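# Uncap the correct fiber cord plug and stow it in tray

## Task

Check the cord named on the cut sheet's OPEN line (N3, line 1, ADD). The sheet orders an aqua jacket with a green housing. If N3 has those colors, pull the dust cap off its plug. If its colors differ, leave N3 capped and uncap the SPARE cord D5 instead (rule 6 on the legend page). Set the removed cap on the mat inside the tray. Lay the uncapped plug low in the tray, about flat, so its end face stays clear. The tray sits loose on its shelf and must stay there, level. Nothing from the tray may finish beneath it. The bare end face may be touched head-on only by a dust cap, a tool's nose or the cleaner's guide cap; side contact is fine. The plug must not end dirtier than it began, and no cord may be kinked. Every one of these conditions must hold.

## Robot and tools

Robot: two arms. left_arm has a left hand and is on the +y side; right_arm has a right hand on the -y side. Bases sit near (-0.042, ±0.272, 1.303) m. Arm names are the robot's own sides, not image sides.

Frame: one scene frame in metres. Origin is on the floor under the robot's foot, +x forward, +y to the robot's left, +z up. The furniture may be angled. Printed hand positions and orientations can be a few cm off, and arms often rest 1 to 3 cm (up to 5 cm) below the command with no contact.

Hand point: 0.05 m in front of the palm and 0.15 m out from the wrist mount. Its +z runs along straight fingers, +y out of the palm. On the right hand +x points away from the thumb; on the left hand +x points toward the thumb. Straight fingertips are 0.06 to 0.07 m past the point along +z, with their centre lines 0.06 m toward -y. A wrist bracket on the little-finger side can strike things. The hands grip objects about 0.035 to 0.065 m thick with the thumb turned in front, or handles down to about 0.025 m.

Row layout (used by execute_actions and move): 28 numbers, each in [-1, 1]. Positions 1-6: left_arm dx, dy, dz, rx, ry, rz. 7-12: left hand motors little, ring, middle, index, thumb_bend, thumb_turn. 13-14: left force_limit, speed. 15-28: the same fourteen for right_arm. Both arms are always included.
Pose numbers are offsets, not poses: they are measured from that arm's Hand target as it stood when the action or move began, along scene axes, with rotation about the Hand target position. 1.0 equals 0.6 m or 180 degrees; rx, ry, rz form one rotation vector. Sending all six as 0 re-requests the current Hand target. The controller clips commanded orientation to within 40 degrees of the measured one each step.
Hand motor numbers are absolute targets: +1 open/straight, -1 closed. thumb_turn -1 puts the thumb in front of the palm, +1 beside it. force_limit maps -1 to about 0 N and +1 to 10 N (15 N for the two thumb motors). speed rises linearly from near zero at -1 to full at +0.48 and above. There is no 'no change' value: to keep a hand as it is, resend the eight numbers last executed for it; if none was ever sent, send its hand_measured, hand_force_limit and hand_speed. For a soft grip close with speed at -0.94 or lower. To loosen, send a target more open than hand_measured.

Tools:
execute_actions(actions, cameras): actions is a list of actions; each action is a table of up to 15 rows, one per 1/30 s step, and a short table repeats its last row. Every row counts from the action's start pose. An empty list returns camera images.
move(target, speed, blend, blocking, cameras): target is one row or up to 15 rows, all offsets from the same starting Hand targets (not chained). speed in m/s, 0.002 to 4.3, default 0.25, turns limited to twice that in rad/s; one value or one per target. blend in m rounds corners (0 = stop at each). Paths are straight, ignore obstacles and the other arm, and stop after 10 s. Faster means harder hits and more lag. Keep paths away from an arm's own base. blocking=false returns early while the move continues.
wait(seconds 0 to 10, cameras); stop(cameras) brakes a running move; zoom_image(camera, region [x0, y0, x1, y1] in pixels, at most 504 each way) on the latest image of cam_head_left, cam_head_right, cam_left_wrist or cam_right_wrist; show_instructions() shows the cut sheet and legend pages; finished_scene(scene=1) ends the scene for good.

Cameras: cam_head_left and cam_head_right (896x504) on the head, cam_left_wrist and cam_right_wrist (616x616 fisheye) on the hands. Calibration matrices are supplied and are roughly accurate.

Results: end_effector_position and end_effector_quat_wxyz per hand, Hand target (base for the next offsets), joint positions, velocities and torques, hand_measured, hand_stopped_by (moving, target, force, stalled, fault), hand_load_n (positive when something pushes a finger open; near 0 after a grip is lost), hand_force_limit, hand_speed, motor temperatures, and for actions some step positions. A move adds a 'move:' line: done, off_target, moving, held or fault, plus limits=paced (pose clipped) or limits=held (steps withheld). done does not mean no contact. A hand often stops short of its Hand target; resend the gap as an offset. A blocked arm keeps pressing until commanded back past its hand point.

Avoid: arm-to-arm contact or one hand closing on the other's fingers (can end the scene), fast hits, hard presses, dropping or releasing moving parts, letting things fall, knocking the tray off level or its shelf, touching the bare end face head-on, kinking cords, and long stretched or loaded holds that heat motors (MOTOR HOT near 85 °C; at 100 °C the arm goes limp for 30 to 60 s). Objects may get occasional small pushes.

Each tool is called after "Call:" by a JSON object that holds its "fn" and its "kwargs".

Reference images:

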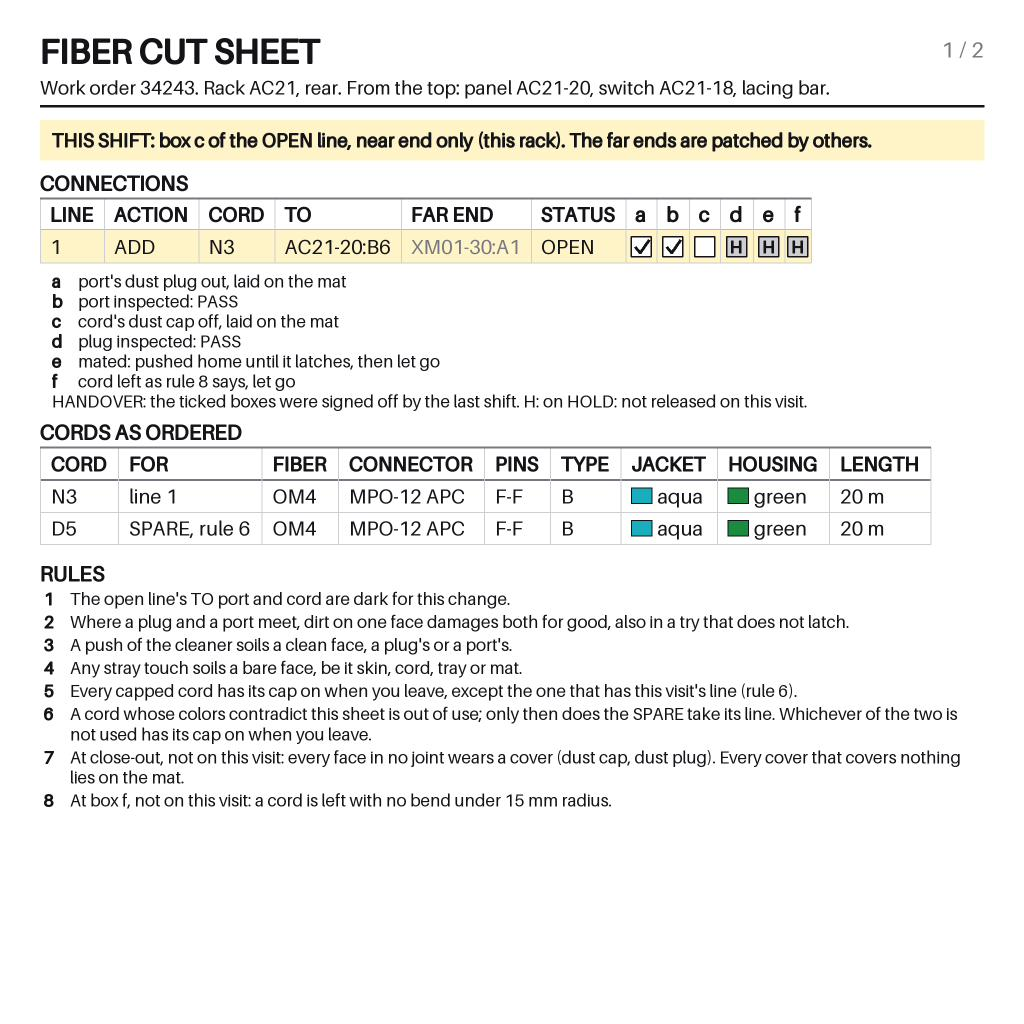

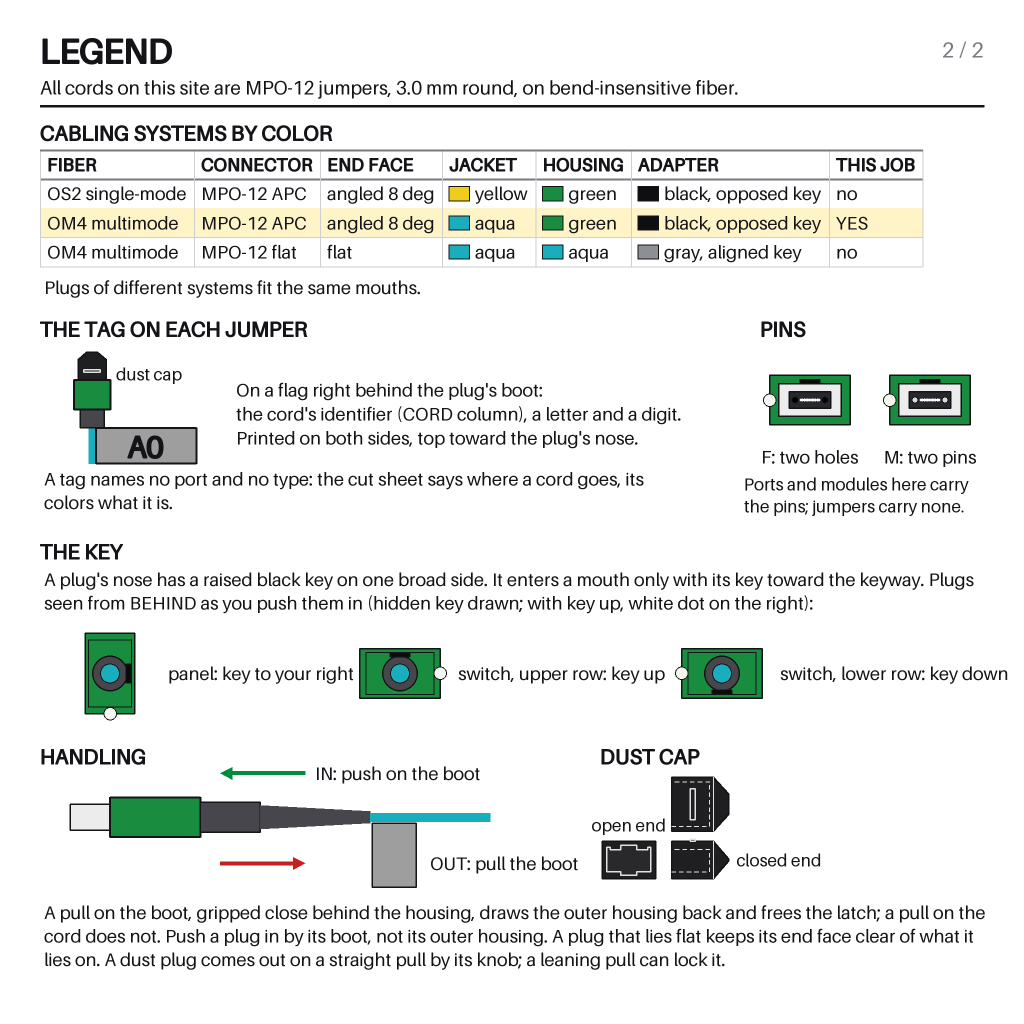

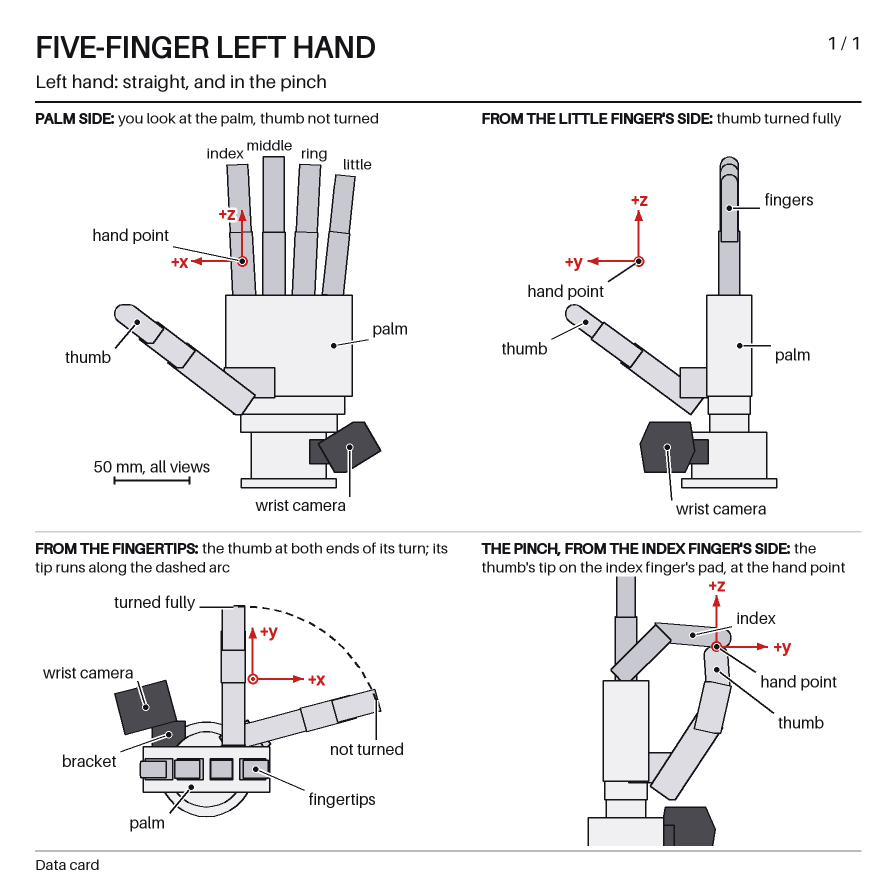

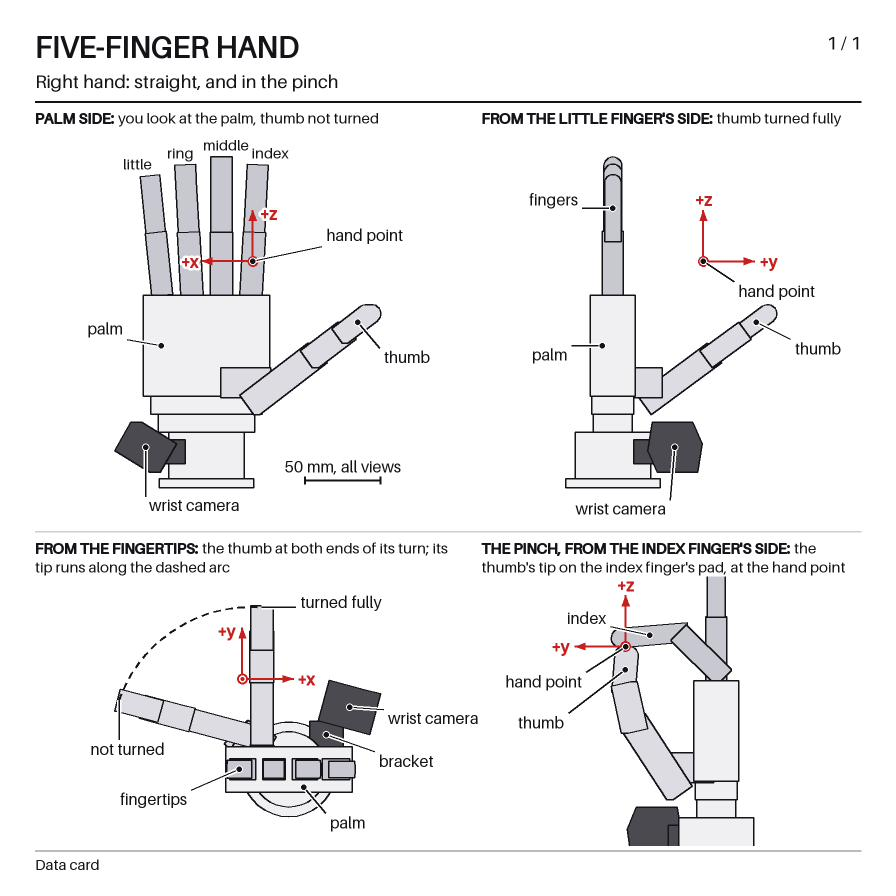

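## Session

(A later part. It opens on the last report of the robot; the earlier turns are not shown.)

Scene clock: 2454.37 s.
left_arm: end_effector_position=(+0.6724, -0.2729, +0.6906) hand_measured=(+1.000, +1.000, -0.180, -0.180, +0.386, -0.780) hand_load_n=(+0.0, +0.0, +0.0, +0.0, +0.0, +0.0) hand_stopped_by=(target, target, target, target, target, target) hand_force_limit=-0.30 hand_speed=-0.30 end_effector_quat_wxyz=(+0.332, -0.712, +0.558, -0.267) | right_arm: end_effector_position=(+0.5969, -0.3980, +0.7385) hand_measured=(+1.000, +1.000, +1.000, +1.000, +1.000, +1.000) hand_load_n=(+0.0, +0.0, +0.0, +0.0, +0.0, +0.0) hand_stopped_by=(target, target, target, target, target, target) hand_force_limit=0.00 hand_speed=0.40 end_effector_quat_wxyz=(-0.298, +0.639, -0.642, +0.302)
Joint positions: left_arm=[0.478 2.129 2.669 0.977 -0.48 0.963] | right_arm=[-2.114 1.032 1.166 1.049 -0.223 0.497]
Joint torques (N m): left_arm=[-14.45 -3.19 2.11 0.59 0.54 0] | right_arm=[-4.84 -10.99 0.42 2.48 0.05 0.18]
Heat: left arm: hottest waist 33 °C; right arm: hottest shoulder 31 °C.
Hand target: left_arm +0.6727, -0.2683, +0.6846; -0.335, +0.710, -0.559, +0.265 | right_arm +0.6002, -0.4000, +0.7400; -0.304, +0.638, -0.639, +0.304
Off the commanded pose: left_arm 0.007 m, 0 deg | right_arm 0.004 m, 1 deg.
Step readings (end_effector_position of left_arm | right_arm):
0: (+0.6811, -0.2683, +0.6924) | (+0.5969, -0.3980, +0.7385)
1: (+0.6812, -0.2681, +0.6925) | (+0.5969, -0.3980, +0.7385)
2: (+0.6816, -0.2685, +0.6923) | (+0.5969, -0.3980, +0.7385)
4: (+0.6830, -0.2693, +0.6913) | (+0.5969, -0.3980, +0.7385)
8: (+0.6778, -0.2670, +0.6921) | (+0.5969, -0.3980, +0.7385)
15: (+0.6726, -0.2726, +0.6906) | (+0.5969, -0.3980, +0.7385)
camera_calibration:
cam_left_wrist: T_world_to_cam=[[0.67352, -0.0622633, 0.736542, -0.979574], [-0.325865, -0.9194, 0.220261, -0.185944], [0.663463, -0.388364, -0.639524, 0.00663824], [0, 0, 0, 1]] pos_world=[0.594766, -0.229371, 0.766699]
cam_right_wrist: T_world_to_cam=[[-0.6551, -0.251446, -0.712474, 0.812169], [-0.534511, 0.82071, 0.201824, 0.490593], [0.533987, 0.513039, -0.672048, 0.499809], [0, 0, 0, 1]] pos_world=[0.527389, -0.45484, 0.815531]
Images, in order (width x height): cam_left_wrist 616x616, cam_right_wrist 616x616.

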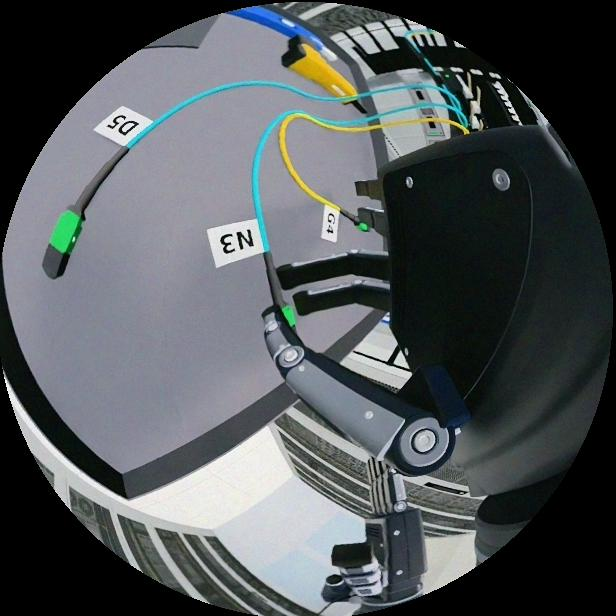

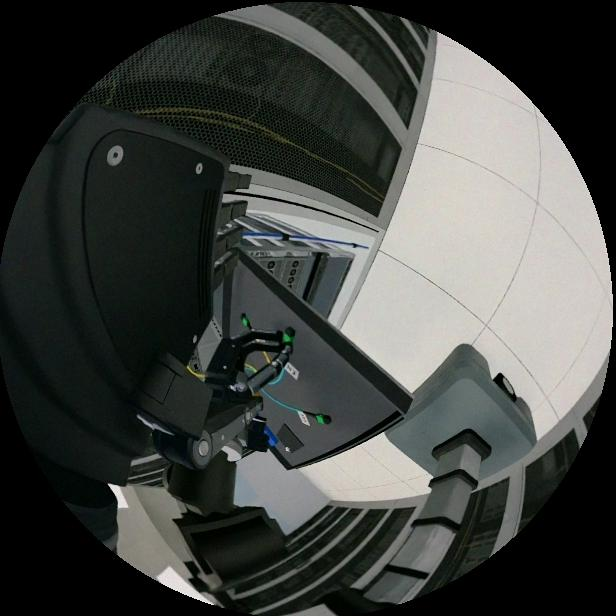

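Call:
{"fn": "execute_actions", "kwargs": {"actions": [[[0,0,0,0,0,0,1,1,-0.25,-0.25,0.385,-0.78,-0.4,-0.9,0,0,0,0,0,0,1,1,1,1,1,1,0,0.4]],[[0,0,0,0,0,0,1,1,-0.25,-0.25,0.385,-0.78,-0.4,-0.9,0,0,0,0,0,0,1,1,1,1,1,1,0,0.4]]], "cameras": ["cam_left_wrist","cam_right_wrist"]}}

Call:
{"fn": "zoom_image", "kwargs": {"camera": "cam_left_wrist", "region": [230, 250, 350, 370]}}

Call:
{"fn": "zoom_image", "kwargs": {"camera": "cam_right_wrist", "region": [250, 300, 310, 360]}}

Scene clock: 2486.63 s.
left_arm: end_effector_position=(+0.6724, -0.2729, +0.6906) hand_measured=(+1.000, +1.000, -0.250, -0.250, +0.386, -0.780) hand_load_n=(+0.0, +0.0, +0.0, +0.0, +0.0, +0.0) hand_stopped_by=(target, target, target, target, target, target) hand_force_limit=-0.40 hand_speed=-0.90 end_effector_quat_wxyz=(+0.332, -0.712, +0.558, -0.267) | right_arm: end_effector_position=(+0.5969, -0.3980, +0.7385) hand_measured=(+1.000, +1.000, +1.000, +1.000, +1.000, +1.000) hand_load_n=(+0.0, +0.0, +0.0, +0.0, +0.0, +0.0) hand_stopped_by=(target, target, target, target, target, target) hand_force_limit=0.00 hand_speed=0.40 end_effector_quat_wxyz=(-0.298, +0.639, -0.642, +0.302)
Joint positions: left_arm=[0.478 2.129 2.669 0.977 -0.48 0.963] | right_arm=[-2.114 1.032 1.166 1.049 -0.223 0.497]
Joint torques (N m): left_arm=[-14.27 -3.25 2.19 0.51 0.57 -0.01] | right_arm=[-4.78 -11.11 0.43 2.45 0.05 0.19]
Heat: left arm: hottest waist 34 °C; right arm: hottest shoulder 31 °C.
Hand target: left_arm +0.6727, -0.2683, +0.6846; -0.335, +0.710, -0.559, +0.265 | right_arm +0.6002, -0.4000, +0.7400; -0.304, +0.638, -0.639, +0.304
Off the commanded pose: left_arm 0.007 m, 0 deg | right_arm 0.004 m, 1 deg.
Step readings (end_effector_position of left_arm | right_arm):
0: (+0.6724, -0.2729, +0.6906) | (+0.5969, -0.3980, +0.7385)
1: (+0.6724, -0.2729, +0.6906) | (+0.5969, -0.3980, +0.7385)
2: (+0.6724, -0.2729, +0.6906) | (+0.5969, -0.3980, +0.7385)
4: (+0.6724, -0.2729, +0.6906) | (+0.5969, -0.3980, +0.7385)
8: (+0.6724, -0.2729, +0.6906) | (+0.5969, -0.3980, +0.7385)
15: (+0.6724, -0.2729, +0.6906) | (+0.5969, -0.3980, +0.7385)
16: (+0.6724, -0.2729, +0.6906) | (+0.5969, -0.3980, +0.7385)
17: (+0.6724, -0.2729, +0.6906) | (+0.5969, -0.3980, +0.7385)
19: (+0.6724, -0.2729, +0.6906) | (+0.5969, -0.3980, +0.7385)
23: (+0.6724, -0.2729, +0.6906) | (+0.5969, -0.3980, +0.7385)
30: (+0.6724, -0.2729, +0.6906) | (+0.5969, -0.3980, +0.7385)
camera_calibration:
cam_left_wrist: T_world_to_cam=[[0.67352, -0.0622633, 0.736542, -0.979574], [-0.325865, -0.9194, 0.220261, -0.185944], [0.663463, -0.388364, -0.639524, 0.00663824], [0, 0, 0, 1]] pos_world=[0.594766, -0.229371, 0.766699]
cam_right_wrist: T_world_to_cam=[[-0.6551, -0.251446, -0.712474, 0.812169], [-0.534511, 0.82071, 0.201824, 0.490593], [0.533987, 0.513039, -0.672048, 0.499809], [0, 0, 0, 1]] pos_world=[0.527389, -0.45484, 0.815531]
Images, in order (width x height): cam_left_wrist 616x616, cam_right_wrist 616x616.

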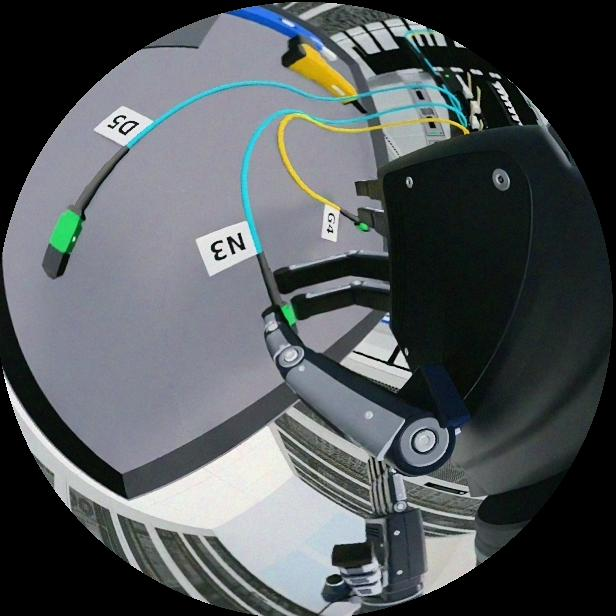

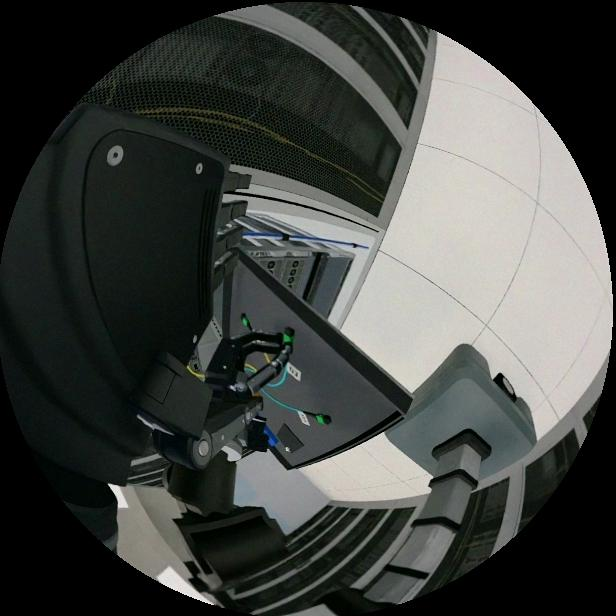

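Scaled by 4.200 from the camera's 616x616 image, which has a finer 880x880 frame.

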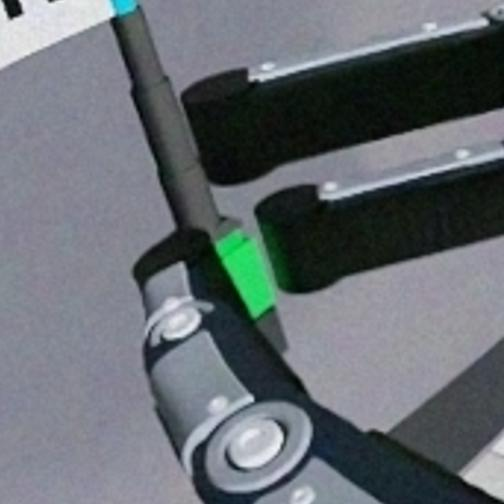

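Scaled by 8.400 from the camera's 616x616 image, which has a finer 880x880 frame.

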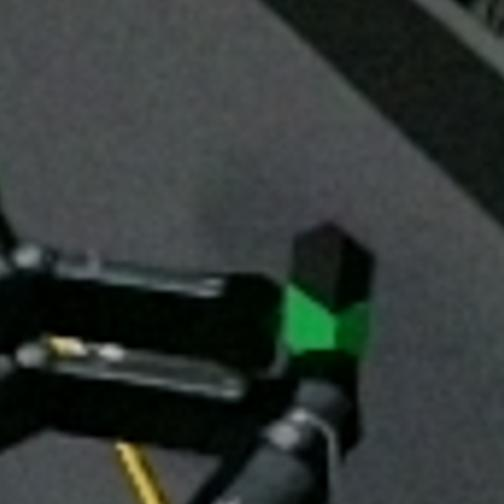

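Call:
{"fn": "execute_actions", "kwargs": {"actions": [[[0,0,-0.055,0,0,0,1,1,-0.17,-0.17,0.38,-0.78,-0.3,-0.3,0,0,0,0,0,0,1,1,1,1,1,1,0,0.4],[0,0,-0.055,0,0,0,1,1,-0.17,-0.17,0.38,-0.78,-0.3,-0.3,0,0,0,0,0,0,1,1,1,1,1,1,0,0.4],[0,0,-0.055,0,0,0,1,1,-0.17,-0.17,0.38,-0.78,-0.3,-0.3,0,0,0,0,0,0,1,1,1,1,1,1,0,0.4],[0,0,0.035,0,0,0,1,1,-0.17,-0.17,0.38,-0.78,-0.3,-0.3,0,0,0,0,0,0,1,1,1,1,1,1,0,0.4],[0,0,0.035,0,0,0,1,1,-0.17,-0.17,0.38,-0.78,-0.3,-0.3,0,0,0,0,0,0,1,1,1,1,1,1,0,0.4],[0,0,0.035,0,0,0,1,1,-0.17,-0.17,0.38,-0.78,-0.3,-0.3,0,0,0,0,0,0,1,1,1,1,1,1,0,0.4],[0,0,-0.050,0,0,0,1,1,-0.17,-0.17,0.38,-0.78,-0.3,-0.3,0,0,0,0,0,0,1,1,1,1,1,1,0,0.4],[0,0,-0.050,0,0,0,1,1,-0.17,-0.17,0.38,-0.78,-0.3,-0.3,0,0,0,0,0,0,1,1,1,1,1,1,0,0.4],[0,0,-0.050,0,0,0,1,1,-0.17,-0.17,0.38,-0.78,-0.3,-0.3,0,0,0,0,0,0,1,1,1,1,1,1,0,0.4],[0,0,0.025,0,0,0,1,1,-0.17,-0.17,0.38,-0.78,-0.3,-0.3,0,0,0,0,0,0,1,1,1,1,1,1,0,0.4],[0,0,0.025,0,0,0,1,1,-0.17,-0.17,0.38,-0.78,-0.3,-0.3,0,0,0,0,0,0,1,1,1,1,1,1,0,0.4],[0,0,-0.033,0,0,0,1,1,-0.17,-0.17,0.38,-0.78,-0.3,-0.3,0,0,0,0,0,0,1,1,1,1,1,1,0,0.4],[0,0,-0.033,0,0,0,1,1,-0.17,-0.17,0.38,-0.78,-0.3,-0.3,0,0,0,0,0,0,1,1,1,1,1,1,0,0.4],[0,0,-0.0045,0,0,0,1,1,-0.17,-0.17,0.38,-0.78,-0.3,-0.3,0,0,0,0,0,0,1,1,1,1,1,1,0,0.4],[0,0,-0.0045,0,0,0,1,1,-0.17,-0.17,0.38,-0.78,-0.3,-0.3,0,0,0,0,0,0,1,1,1,1,1,1,0,0.4]]], "cameras": ["cam_left_wrist","cam_right_wrist"]}}

Call:
{"fn": "zoom_image", "kwargs": {"camera": "cam_left_wrist", "region": [230, 250, 350, 370]}}

Call:
{"fn": "zoom_image", "kwargs": {"camera": "cam_right_wrist", "region": [250, 300, 310, 360]}}

Scene clock: 2522.73 s.
left_arm: end_effector_position=(+0.6759, -0.2741, +0.6905) hand_measured=(+1.000, +1.000, -0.170, -0.170, +0.380, -0.780) hand_load_n=(+0.0, -0.5, -0.5, +0.0, +0.0, +0.0) hand_stopped_by=(target, target, target, target, target, target) hand_force_limit=-0.30 hand_speed=-0.30 end_effector_quat_wxyz=(+0.329, -0.714, +0.555, -0.271) | right_arm: end_effector_position=(+0.5969, -0.3980, +0.7385) hand_measured=(+1.000, +1.000, +1.000, +1.000, +1.000, +1.000) hand_load_n=(+0.0, +0.0, +0.0, -0.5, +0.0, +0.0) hand_stopped_by=(target, target, target, target, target, target) hand_force_limit=0.00 hand_speed=0.40 end_effector_quat_wxyz=(-0.298, +0.639, -0.642, +0.302)
Joint positions: left_arm=[0.478 2.138 2.694 0.957 -0.476 0.95] | right_arm=[-2.114 1.032 1.166 1.049 -0.223 0.497]
Joint torques (N m): left_arm=[-13.92 -2.78 2.19 0.77 0.39 0.06] | right_arm=[-4.78 -11.05 0.42 2.45 0.05 0.19]
Heat: left arm: hottest waist 34 °C; right arm: hottest shoulder 31 °C.
Hand target: left_arm +0.6728, -0.2683, +0.6820; -0.335, +0.711, -0.559, +0.265 | right_arm +0.6002, -0.4000, +0.7400; -0.304, +0.638, -0.639, +0.304
Off the commanded pose: left_arm 0.011 m, 1 deg | right_arm 0.004 m, 1 deg.
Step readings (end_effector_position of left_arm | right_arm):
0: (+0.6724, -0.2729, +0.6906) | (+0.5969, -0.3980, +0.7385)
1: (+0.6726, -0.2728, +0.6906) | (+0.5969, -0.3980, +0.7385)
2: (+0.6736, -0.2737, +0.6905) | (+0.5969, -0.3980, +0.7385)
4: (+0.6755, -0.2749, +0.6894) | (+0.5969, -0.3980, +0.7385)
8: (+0.6736, -0.2746, +0.6907) | (+0.5969, -0.3980, +0.7385)
15: (+0.6757, -0.2743, +0.6905) | (+0.5969, -0.3980, +0.7385)
camera_calibration:
cam_left_wrist: T_world_to_cam=[[0.670729, -0.0519632, 0.73988, -0.979613], [-0.324108, -0.917796, 0.229358, -0.193024], [0.66714, -0.393638, -0.632434, -0.00503304], [0, 0, 0, 1]] pos_world=[0.597852, -0.230042, 0.765885]
cam_right_wrist: T_world_to_cam=[[-0.6551, -0.251446, -0.712474, 0.812169], [-0.534511, 0.82071, 0.201824, 0.490593], [0.533987, 0.513039, -0.672048, 0.499809], [0, 0, 0, 1]] pos_world=[0.527389, -0.45484, 0.815531]
Images, in order (width x height): cam_left_wrist 616x616, cam_right_wrist 616x616.

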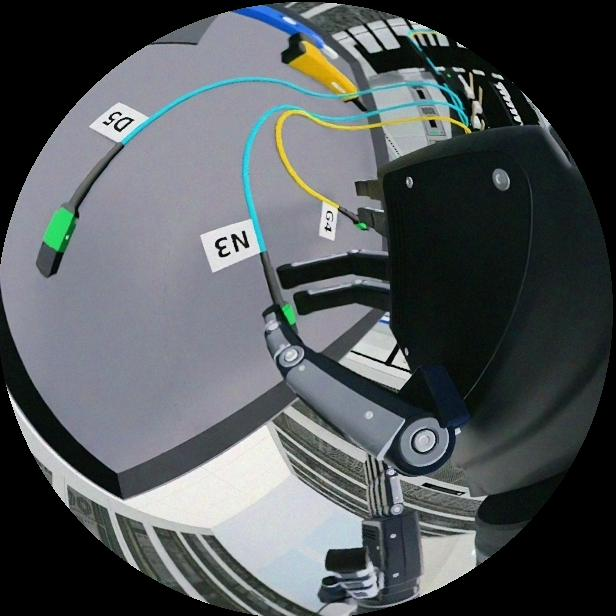

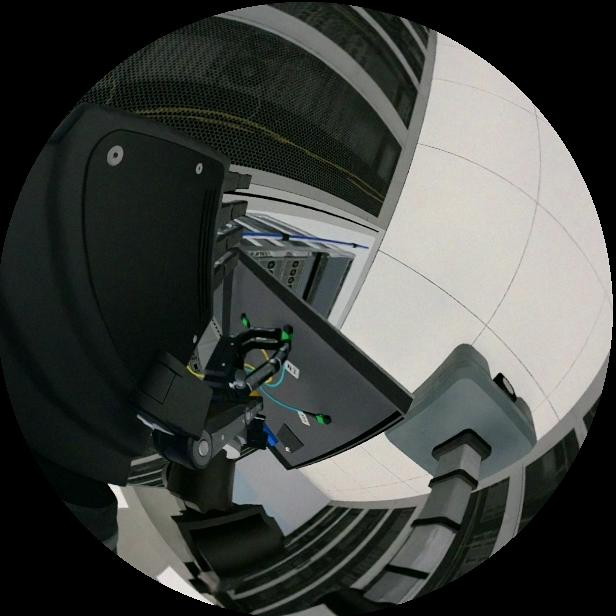

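Scaled by 4.200 from the camera's 616x616 image, which has a finer 880x880 frame.

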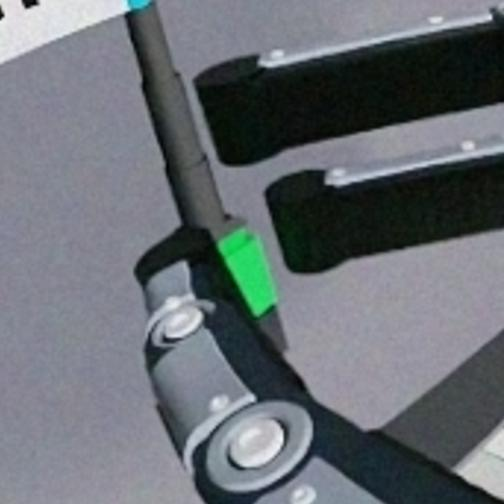

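Scaled by 8.400 from the camera's 616x616 image, which has a finer 880x880 frame.

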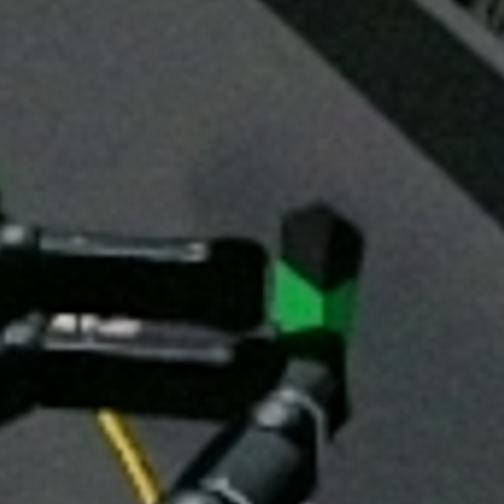

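Call:
{"fn": "execute_actions", "kwargs": {"actions": [[[0,0,0.045,0,0,0,1,1,-0.1,-0.1,0.43,-0.78,-0.3,-0.3,0,0,0,0,0,0,1,1,1,1,1,1,0,0.4],[0,0,0.045,0,0,0,1,1,-0.1,-0.1,0.43,-0.78,-0.3,-0.3,0,0,0,0,0,0,1,1,1,1,1,1,0,0.4],[0,0,0.045,0,0,0,1,1,-0.1,-0.1,0.43,-0.78,-0.3,-0.3,0,0,0,0,0,0,1,1,1,1,1,1,0,0.4],[0,0,-0.04,0,0,0,1,1,-0.1,-0.1,0.43,-0.78,-0.3,-0.3,0,0,0,0,0,0,1,1,1,1,1,1,0,0.4],[0,0,-0.04,0,0,0,1,1,-0.1,-0.1,0.43,-0.78,-0.3,-0.3,0,0,0,0,0,0,1,1,1,1,1,1,0,0.4],[0,0,-0.04,0,0,0,1,1,-0.1,-0.1,0.43,-0.78,-0.3,-0.3,0,0,0,0,0,0,1,1,1,1,1,1,0,0.4],[0,0,0.04,0,0,0,1,1,-0.1,-0.1,0.43,-0.78,-0.3,-0.3,0,0,0,0,0,0,1,1,1,1,1,1,0,0.4],[0,0,0.04,0,0,0,1,1,-0.1,-0.1,0.43,-0.78,-0.3,-0.3,0,0,0,0,0,0,1,1,1,1,1,1,0,0.4],[0,0,0.04,0,0,0,1,1,-0.1,-0.1,0.43,-0.78,-0.3,-0.3,0,0,0,0,0,0,1,1,1,1,1,1,0,0.4],[0,0,-0.03,0,0,0,1,1,-0.1,-0.1,0.43,-0.78,-0.3,-0.3,0,0,0,0,0,0,1,1,1,1,1,1,0,0.4],[0,0,-0.03,0,0,0,1,1,-0.1,-0.1,0.43,-0.78,-0.3,-0.3,0,0,0,0,0,0,1,1,1,1,1,1,0,0.4],[0,0,-0.03,0,0,0,1,1,-0.1,-0.1,0.43,-0.78,-0.3,-0.3,0,0,0,0,0,0,1,1,1,1,1,1,0,0.4],[0,0,0.02,0,0,0,1,1,-0.1,-0.1,0.43,-0.78,-0.3,-0.3,0,0,0,0,0,0,1,1,1,1,1,1,0,0.4],[0,0,0.008,0,0,0,1,1,-0.1,-0.1,0.43,-0.78,-0.3,-0.3,0,0,0,0,0,0,1,1,1,1,1,1,0,0.4],[0,0,0.008,0,0,0,1,1,-0.1,-0.1,0.43,-0.78,-0.3,-0.3,0,0,0,0,0,0,1,1,1,1,1,1,0,0.4]]], "cameras": ["cam_left_wrist","cam_right_wrist"]}}

Call:
{"fn": "zoom_image", "kwargs": {"camera": "cam_left_wrist", "region": [230, 250, 350, 370]}}

Call:
{"fn": "zoom_image", "kwargs": {"camera": "cam_right_wrist", "region": [250, 300, 310, 360]}}

Scene clock: 2626.27 s.
left_arm: end_effector_position=(+0.6724, -0.2775, +0.6927) hand_measured=(+1.000, +1.000, -0.100, -0.100, +0.430, -0.780) hand_load_n=(+0.0, +0.0, -0.5, +0.0, +0.0, +0.0) hand_stopped_by=(target, target, target, target, target, target) hand_force_limit=-0.30 hand_speed=-0.30 end_effector_quat_wxyz=(+0.328, -0.713, +0.558, -0.270) | right_arm: end_effector_position=(+0.5969, -0.3980, +0.7385) hand_measured=(+1.000, +1.000, +1.000, +1.000, +1.000, +1.000) hand_load_n=(-0.5, +0.0, +0.0, +0.0, +0.0, +0.0) hand_stopped_by=(target, target, target, target, target, target) hand_force_limit=0.00 hand_speed=0.40 end_effector_quat_wxyz=(-0.298, +0.639, -0.642, +0.302)
Joint positions: left_arm=[0.473 2.135 2.678 0.968 -0.478 0.958] | right_arm=[-2.114 1.032 1.166 1.049 -0.223 0.497]
Joint torques (N m): left_arm=[-14.33 -3.96 0.83 1.11 0.44 0.07] | right_arm=[-4.78 -11.05 0.42 2.47 0.05 0.18]
Heat: left arm: hottest waist 34 °C; right arm: hottest shoulder 31 °C.
Hand target: left_arm +0.6727, -0.2684, +0.6868; -0.335, +0.710, -0.559, +0.265 | right_arm +0.6002, -0.4000, +0.7400; -0.304, +0.638, -0.639, +0.304
Off the commanded pose: left_arm 0.011 m, 1 deg | right_arm 0.004 m, 1 deg.
Step readings (end_effector_position of left_arm | right_arm):
0: (+0.6759, -0.2741, +0.6905) | (+0.5969, -0.3980, +0.7385)
1: (+0.6759, -0.2741, +0.6905) | (+0.5969, -0.3980, +0.7385)
2: (+0.6750, -0.2737, +0.6906) | (+0.5969, -0.3980, +0.7385)
4: (+0.6728, -0.2739, +0.6933) | (+0.5969, -0.3980, +0.7385)
8: (+0.6712, -0.2786, +0.6927) | (+0.5969, -0.3980, +0.7385)
15: (+0.6724, -0.2775, +0.6927) | (+0.5969, -0.3980, +0.7385)
camera_calibration:
cam_left_wrist: T_world_to_cam=[[0.673339, -0.0562461, 0.737192, -0.980111], [-0.327725, -0.916497, 0.229412, -0.194998], [0.66273, -0.396068, -0.635546, 0.0017702], [0, 0, 0, 1]] pos_world=[0.594868, -0.233141, 0.76839]
cam_right_wrist: T_world_to_cam=[[-0.6551, -0.251446, -0.712474, 0.812169], [-0.534511, 0.82071, 0.201824, 0.490593], [0.533987, 0.513039, -0.672048, 0.499809], [0, 0, 0, 1]] pos_world=[0.527389, -0.45484, 0.815531]
Images, in order (width x height): cam_left_wrist 616x616, cam_right_wrist 616x616.

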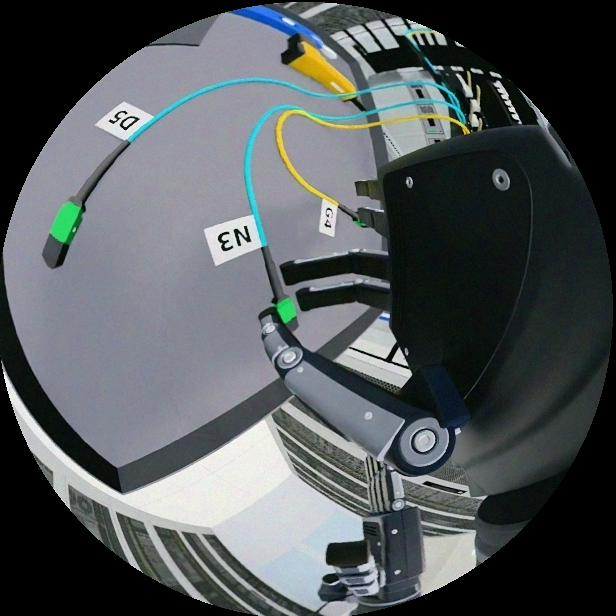

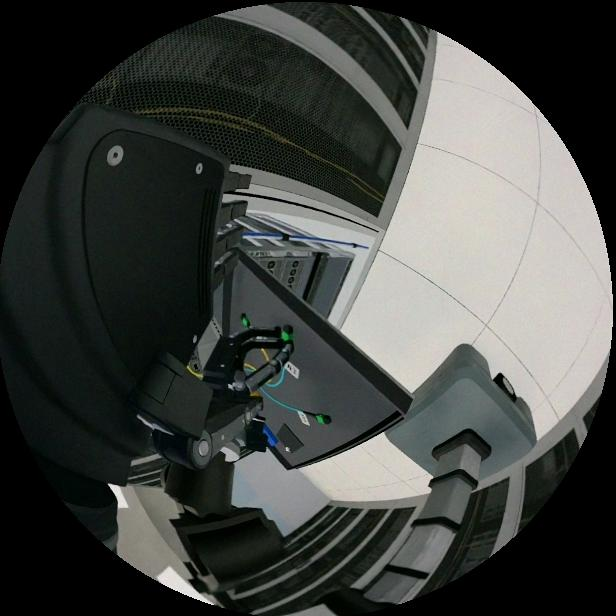

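Scaled by 4.200 from the camera's 616x616 image, which has a finer 880x880 frame.

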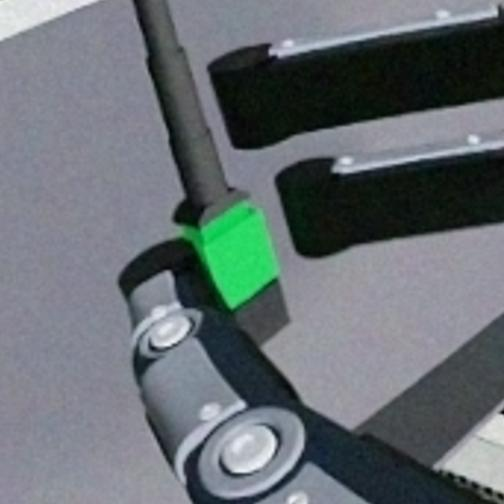

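Scaled by 8.400 from the camera's 616x616 image, which has a finer 880x880 frame.

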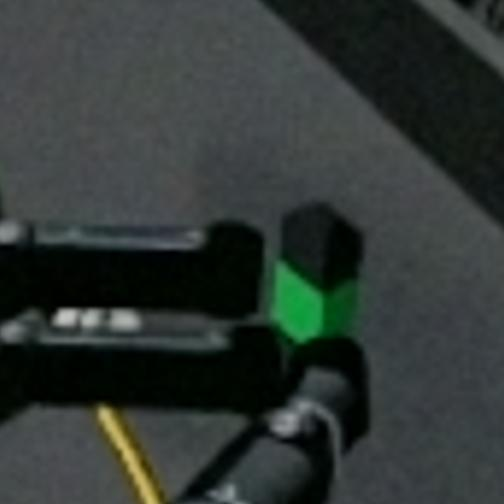

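Call:
{"fn": "execute_actions", "kwargs": {"actions": [[[0,-0.006,-0.05,0,0,0,1,1,-0.14,-0.14,0.395,-0.78,-0.3,-0.3,0,0,0,0,0,0,1,1,1,1,1,1,0,0.4],[0,-0.006,-0.05,0,0,0,1,1,-0.14,-0.14,0.395,-0.78,-0.3,-0.3,0,0,0,0,0,0,1,1,1,1,1,1,0,0.4],[0,-0.006,-0.05,0,0,0,1,1,-0.14,-0.14,0.395,-0.78,-0.3,-0.3,0,0,0,0,0,0,1,1,1,1,1,1,0,0.4],[0,-0.006,0.03,0,0,0,1,1,-0.14,-0.14,0.395,-0.78,-0.3,-0.3,0,0,0,0,0,0,1,1,1,1,1,1,0,0.4],[0,-0.006,0.03,0,0,0,1,1,-0.14,-0.14,0.395,-0.78,-0.3,-0.3,0,0,0,0,0,0,1,1,1,1,1,1,0,0.4],[0,-0.006,0.03,0,0,0,1,1,-0.14,-0.14,0.395,-0.78,-0.3,-0.3,0,0,0,0,0,0,1,1,1,1,1,1,0,0.4],[0,-0.006,-0.045,0,0,0,1,1,-0.14,-0.14,0.395,-0.78,-0.3,-0.3,0,0,0,0,0,0,1,1,1,1,1,1,0,0.4],[0,-0.006,-0.045,0,0,0,1,1,-0.14,-0.14,0.395,-0.78,-0.3,-0.3,0,0,0,0,0,0,1,1,1,1,1,1,0,0.4],[0,-0.006,-0.045,0,0,0,1,1,-0.14,-0.14,0.395,-0.78,-0.3,-0.3,0,0,0,0,0,0,1,1,1,1,1,1,0,0.4],[0,-0.006,0.02,0,0,0,1,1,-0.14,-0.14,0.395,-0.78,-0.3,-0.3,0,0,0,0,0,0,1,1,1,1,1,1,0,0.4],[0,-0.006,0.02,0,0,0,1,1,-0.14,-0.14,0.395,-0.78,-0.3,-0.3,0,0,0,0,0,0,1,1,1,1,1,1,0,0.4],[0,-0.006,-0.03,0,0,0,1,1,-0.14,-0.14,0.395,-0.78,-0.3,-0.3,0,0,0,0,0,0,1,1,1,1,1,1,0,0.4],[0,-0.006,-0.03,0,0,0,1,1,-0.14,-0.14,0.395,-0.78,-0.3,-0.3,0,0,0,0,0,0,1,1,1,1,1,1,0,0.4],[0,-0.006,-0.004,0,0,0,1,1,-0.14,-0.14,0.395,-0.78,-0.3,-0.3,0,0,0,0,0,0,1,1,1,1,1,1,0,0.4],[0,-0.006,-0.004,0,0,0,1,1,-0.14,-0.14,0.395,-0.78,-0.3,-0.3,0,0,0,0,0,0,1,1,1,1,1,1,0,0.4]]], "cameras": ["cam_left_wrist","cam_right_wrist"]}}

Call:
{"fn": "zoom_image", "kwargs": {"camera": "cam_left_wrist", "region": [230, 250, 350, 370]}}

Call:
{"fn": "zoom_image", "kwargs": {"camera": "cam_right_wrist", "region": [250, 300, 310, 360]}}

Scene clock: 2678.87 s.
left_arm: end_effector_position=(+0.6772, -0.2759, +0.6917) hand_measured=(+1.000, +1.000, -0.140, -0.140, +0.396, -0.780) hand_load_n=(+0.0, +0.0, -0.5, +0.0, +0.0, +0.0) hand_stopped_by=(target, target, target, target, target, target) hand_force_limit=-0.30 hand_speed=-0.30 end_effector_quat_wxyz=(+0.329, -0.715, +0.554, -0.271) | right_arm: end_effector_position=(+0.5969, -0.3980, +0.7385) hand_measured=(+1.000, +1.000, +1.000, +1.000, +1.000, +1.000) hand_load_n=(+0.0, +0.0, +0.0, +0.0, +0.0, +0.0) hand_stopped_by=(target, target, target, target, target, target) hand_force_limit=0.00 hand_speed=0.40 end_effector_quat_wxyz=(-0.298, +0.639, -0.642, +0.302)
Joint positions: left_arm=[0.475 2.153 2.724 0.945 -0.475 0.952] | right_arm=[-2.114 1.032 1.166 1.049 -0.223 0.497]
Joint torques (N m): left_arm=[-14.21 -2.73 2.29 0.8 0.37 0.11] | right_arm=[-4.84 -10.99 0.43 2.48 0.05 0.18]
Heat: left arm: hottest waist 34 °C; right arm: hottest shoulder 31 °C.
Hand target: left_arm +0.6728, -0.2720, +0.6845; -0.335, +0.711, -0.559, +0.265 | right_arm +0.6002, -0.4000, +0.7400; -0.304, +0.638, -0.639, +0.304
Off the commanded pose: left_arm 0.009 m, 1 deg | right_arm 0.004 m, 1 deg.
Step readings (end_effector_position of left_arm | right_arm):
0: (+0.6724, -0.2775, +0.6927) | (+0.5969, -0.3980, +0.7385)
1: (+0.6724, -0.2776, +0.6928) | (+0.5969, -0.3980, +0.7385)
2: (+0.6733, -0.2774, +0.6928) | (+0.5969, -0.3980, +0.7385)
4: (+0.6755, -0.2780, +0.6920) | (+0.5969, -0.3980, +0.7385)
8: (+0.6756, -0.2758, +0.6922) | (+0.5969, -0.3980, +0.7385)
15: (+0.6772, -0.2759, +0.6917) | (+0.5969, -0.3980, +0.7385)
camera_calibration:
cam_left_wrist: T_world_to_cam=[[0.669459, -0.0499955, 0.741164, -0.980946], [-0.322829, -0.918171, 0.229661, -0.195635], [0.669033, -0.393018, -0.630818, -0.00806929], [0, 0, 0, 1]] pos_world=[0.598945, -0.231841, 0.766882]
cam_right_wrist: T_world_to_cam=[[-0.6551, -0.251446, -0.712474, 0.812169], [-0.534511, 0.82071, 0.201824, 0.490593], [0.533987, 0.513039, -0.672048, 0.499809], [0, 0, 0, 1]] pos_world=[0.527389, -0.45484, 0.815531]
Images, in order (width x height): cam_left_wrist 616x616, cam_right_wrist 616x616.

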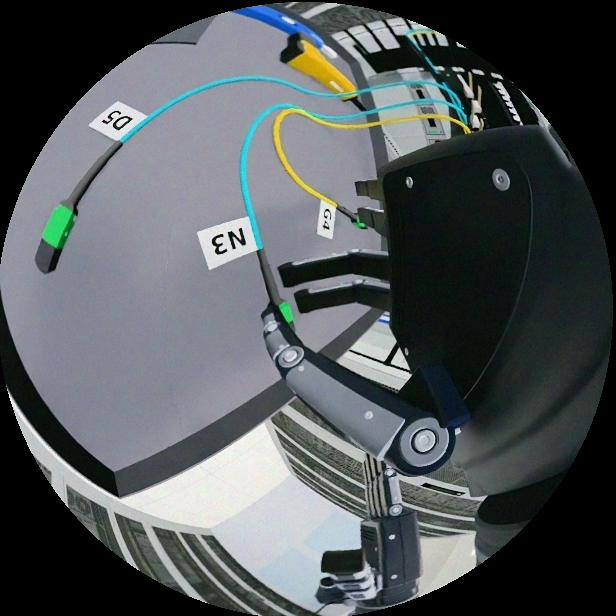

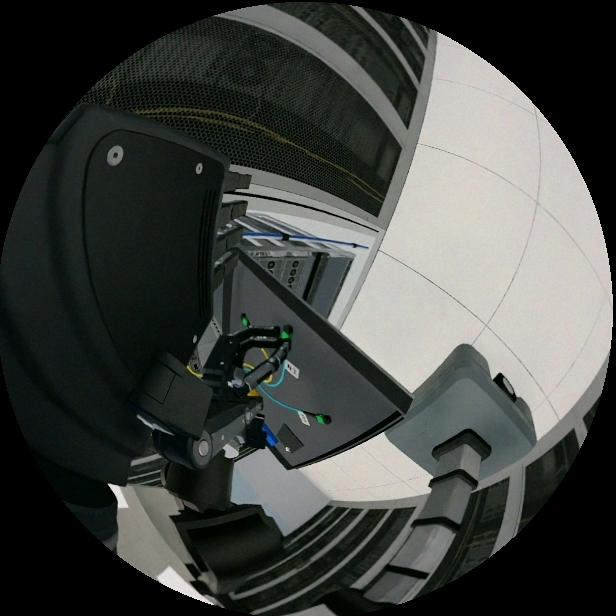

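Scaled by 4.200 from the camera's 616x616 image, which has a finer 880x880 frame.

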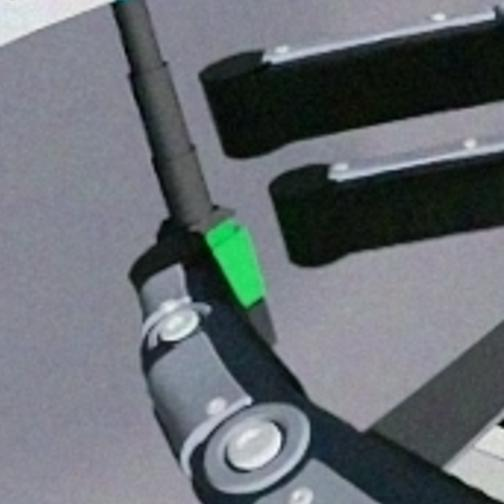

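Scaled by 8.400 from the camera's 616x616 image, which has a finer 880x880 frame.

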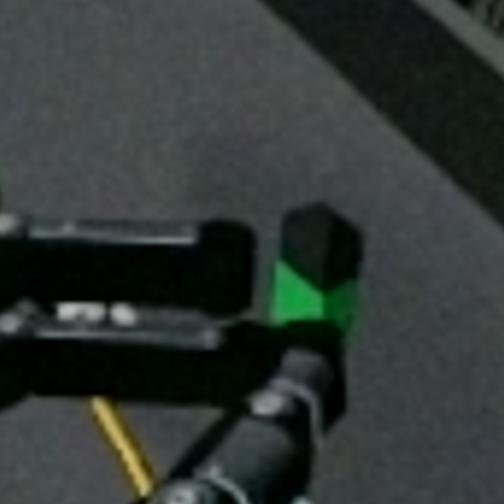

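Call:
{"fn": "move", "kwargs": {"target": [[0,0,0.03,0,0,0,1,1,-0.05,-0.05,0.42,-0.78,-0.3,0.0,0,0,0,0,0,0,1,1,1,1,1,1,0,0.4],[-0.01,0.0,0.1,0,0,0,1,1,-0.05,-0.05,0.42,-0.78,-0.3,0.0,0,0,0,0,0,0,1,1,1,1,1,1,0,0.4],[-0.121,0.237,0.126,0,0,-0.0778,1,1,0.3,0.3,0.5,-0.78,-0.3,0.0,0,0,0,0,0,0,1,1,1,1,1,1,0,0.4]], "speed": 0.1, "cameras": ["all"]}}

Call:
{"fn": "zoom_image", "kwargs": {"camera": "cam_left_wrist", "region": [200, 220, 500, 520]}}

Call:
{"fn": "zoom_image", "kwargs": {"camera": "cam_right_wrist", "region": [230, 290, 330, 390]}}

Scene clock: 2799.30 s.
left_arm: end_effector_position=(+0.6049, -0.1358, +0.7658) hand_measured=(+1.000, +1.000, +0.300, +0.300, +0.500, -0.780) hand_load_n=(+0.0, +0.0, +0.0, +0.0, +0.0, +0.0) hand_stopped_by=(target, target, target, target, target, target) hand_force_limit=-0.30 hand_speed=0.00 end_effector_quat_wxyz=(+0.298, -0.640, +0.638, -0.307) | right_arm: end_effector_position=(+0.5969, -0.3980, +0.7385) hand_measured=(+1.000, +1.000, +1.000, +1.000, +1.000, +1.000) hand_load_n=(+0.0, +0.0, +0.0, -0.5, +0.0, -0.5) hand_stopped_by=(target, target, target, target, target, target) hand_force_limit=0.00 hand_speed=0.40 end_effector_quat_wxyz=(-0.298, +0.639, -0.642, +0.302)
Joint positions: left_arm=[0.536 1.441 1.494 1.272 -0.364 0.982] | right_arm=[-2.114 1.032 1.166 1.049 -0.223 0.497]
Joint torques (N m): left_arm=[-7.24 -6.18 -1.48 0.81 0.61 -0.04] | right_arm=[-4.78 -11.05 0.42 2.5 0.05 0.18]
Heat: left arm: hottest waist 34 °C; right arm: hottest shoulder 31 °C.
Hand target: left_arm +0.6001, -0.1298, +0.7601; -0.300, +0.637, -0.642, +0.304 | right_arm +0.6002, -0.4000, +0.7400; -0.304, +0.638, -0.639, +0.304
Off the commanded pose: left_arm 0.010 m, 1 deg | right_arm 0.004 m, 1 deg.
move: done
camera_calibration:
cam_left_wrist: T_world_to_cam=[[0.636043, -0.218159, 0.740173, -0.982308], [-0.535055, -0.815853, 0.219316, 0.0428081], [0.556026, -0.535528, -0.635645, 0.194769], [0, 0, 0, 1]] pos_world=[0.539398, -0.0750706, 0.841493]
cam_right_wrist: T_world_to_cam=[[-0.6551, -0.251446, -0.712474, 0.812169], [-0.534511, 0.82071, 0.201824, 0.490593], [0.533987, 0.513039, -0.672048, 0.499809], [0, 0, 0, 1]] pos_world=[0.527389, -0.45484, 0.815531]

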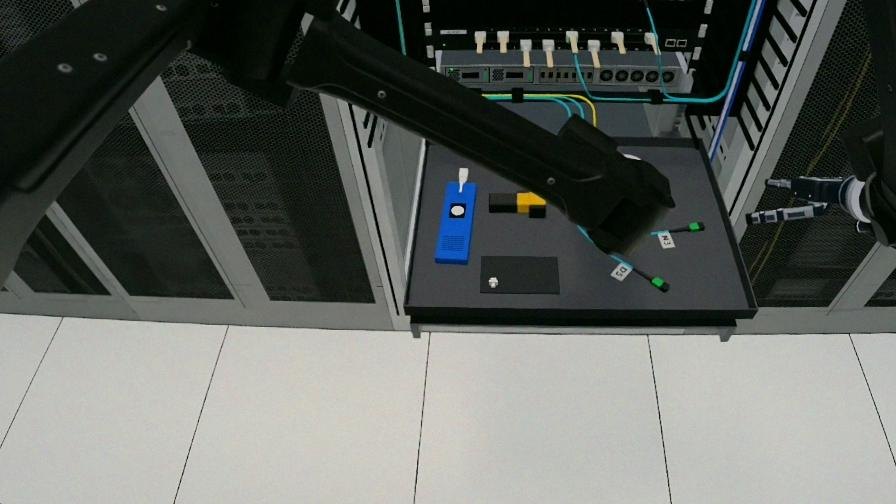

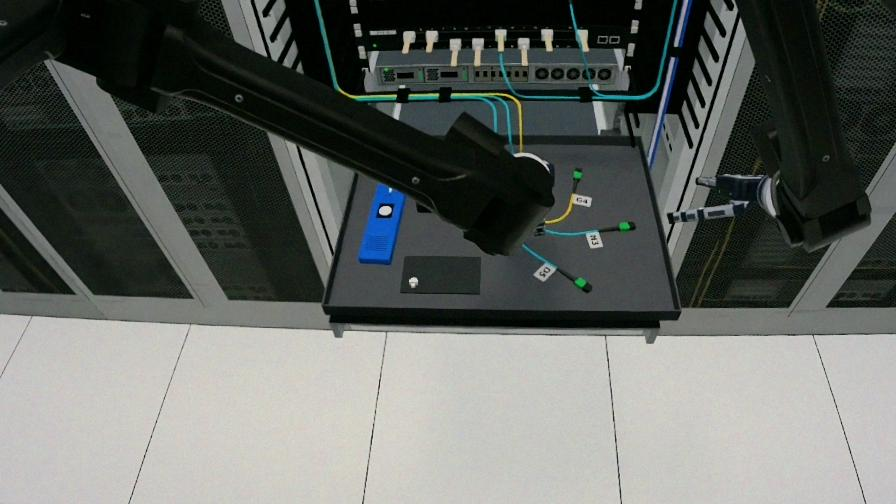

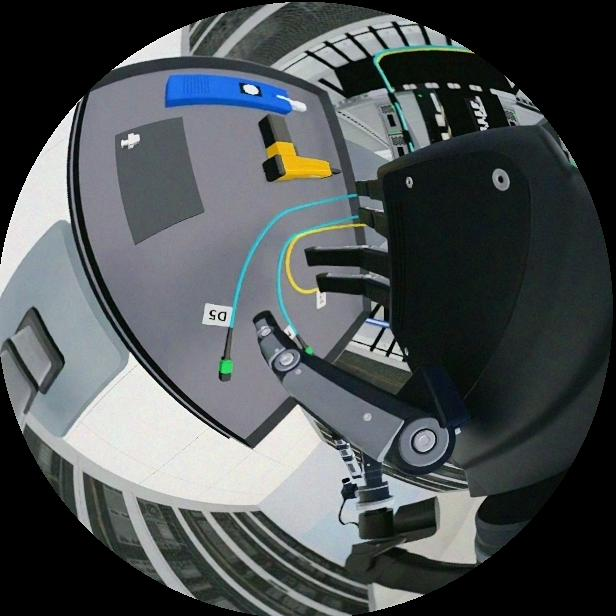

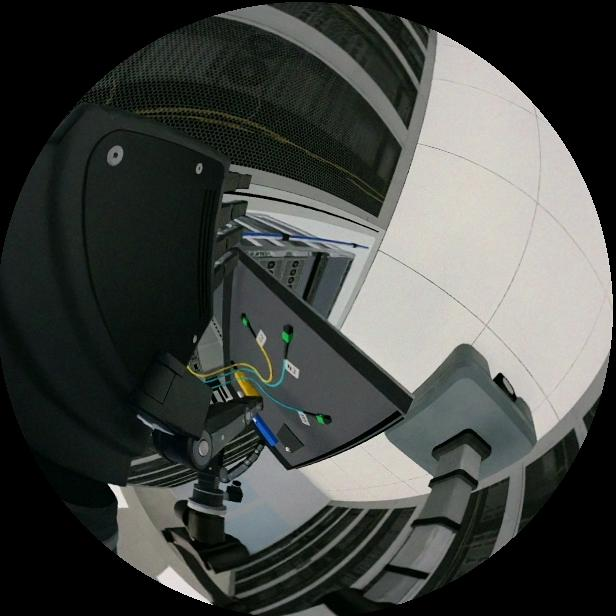

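Scaled by 1.680 from the camera's 616x616 image, which has a finer 880x880 frame.

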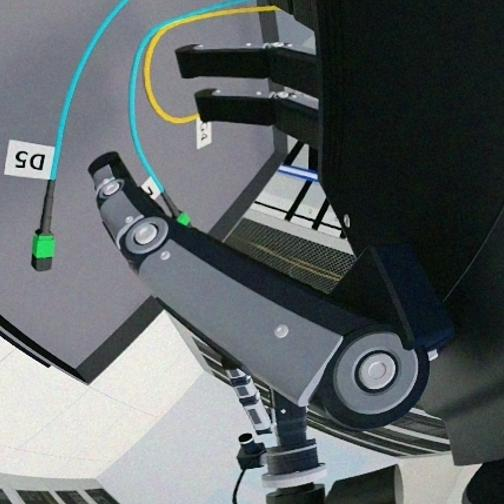

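Scaled by 5.040 from the camera's 616x616 image, which has a finer 880x880 frame.

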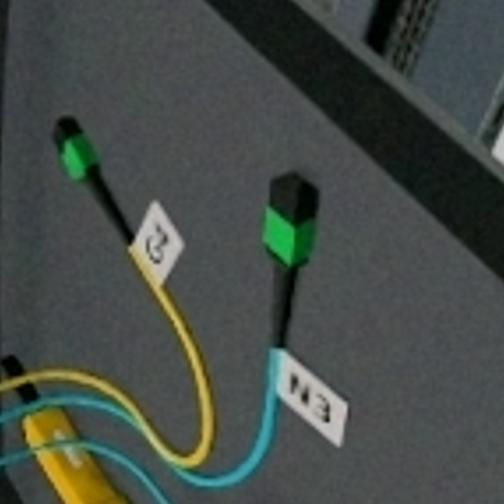

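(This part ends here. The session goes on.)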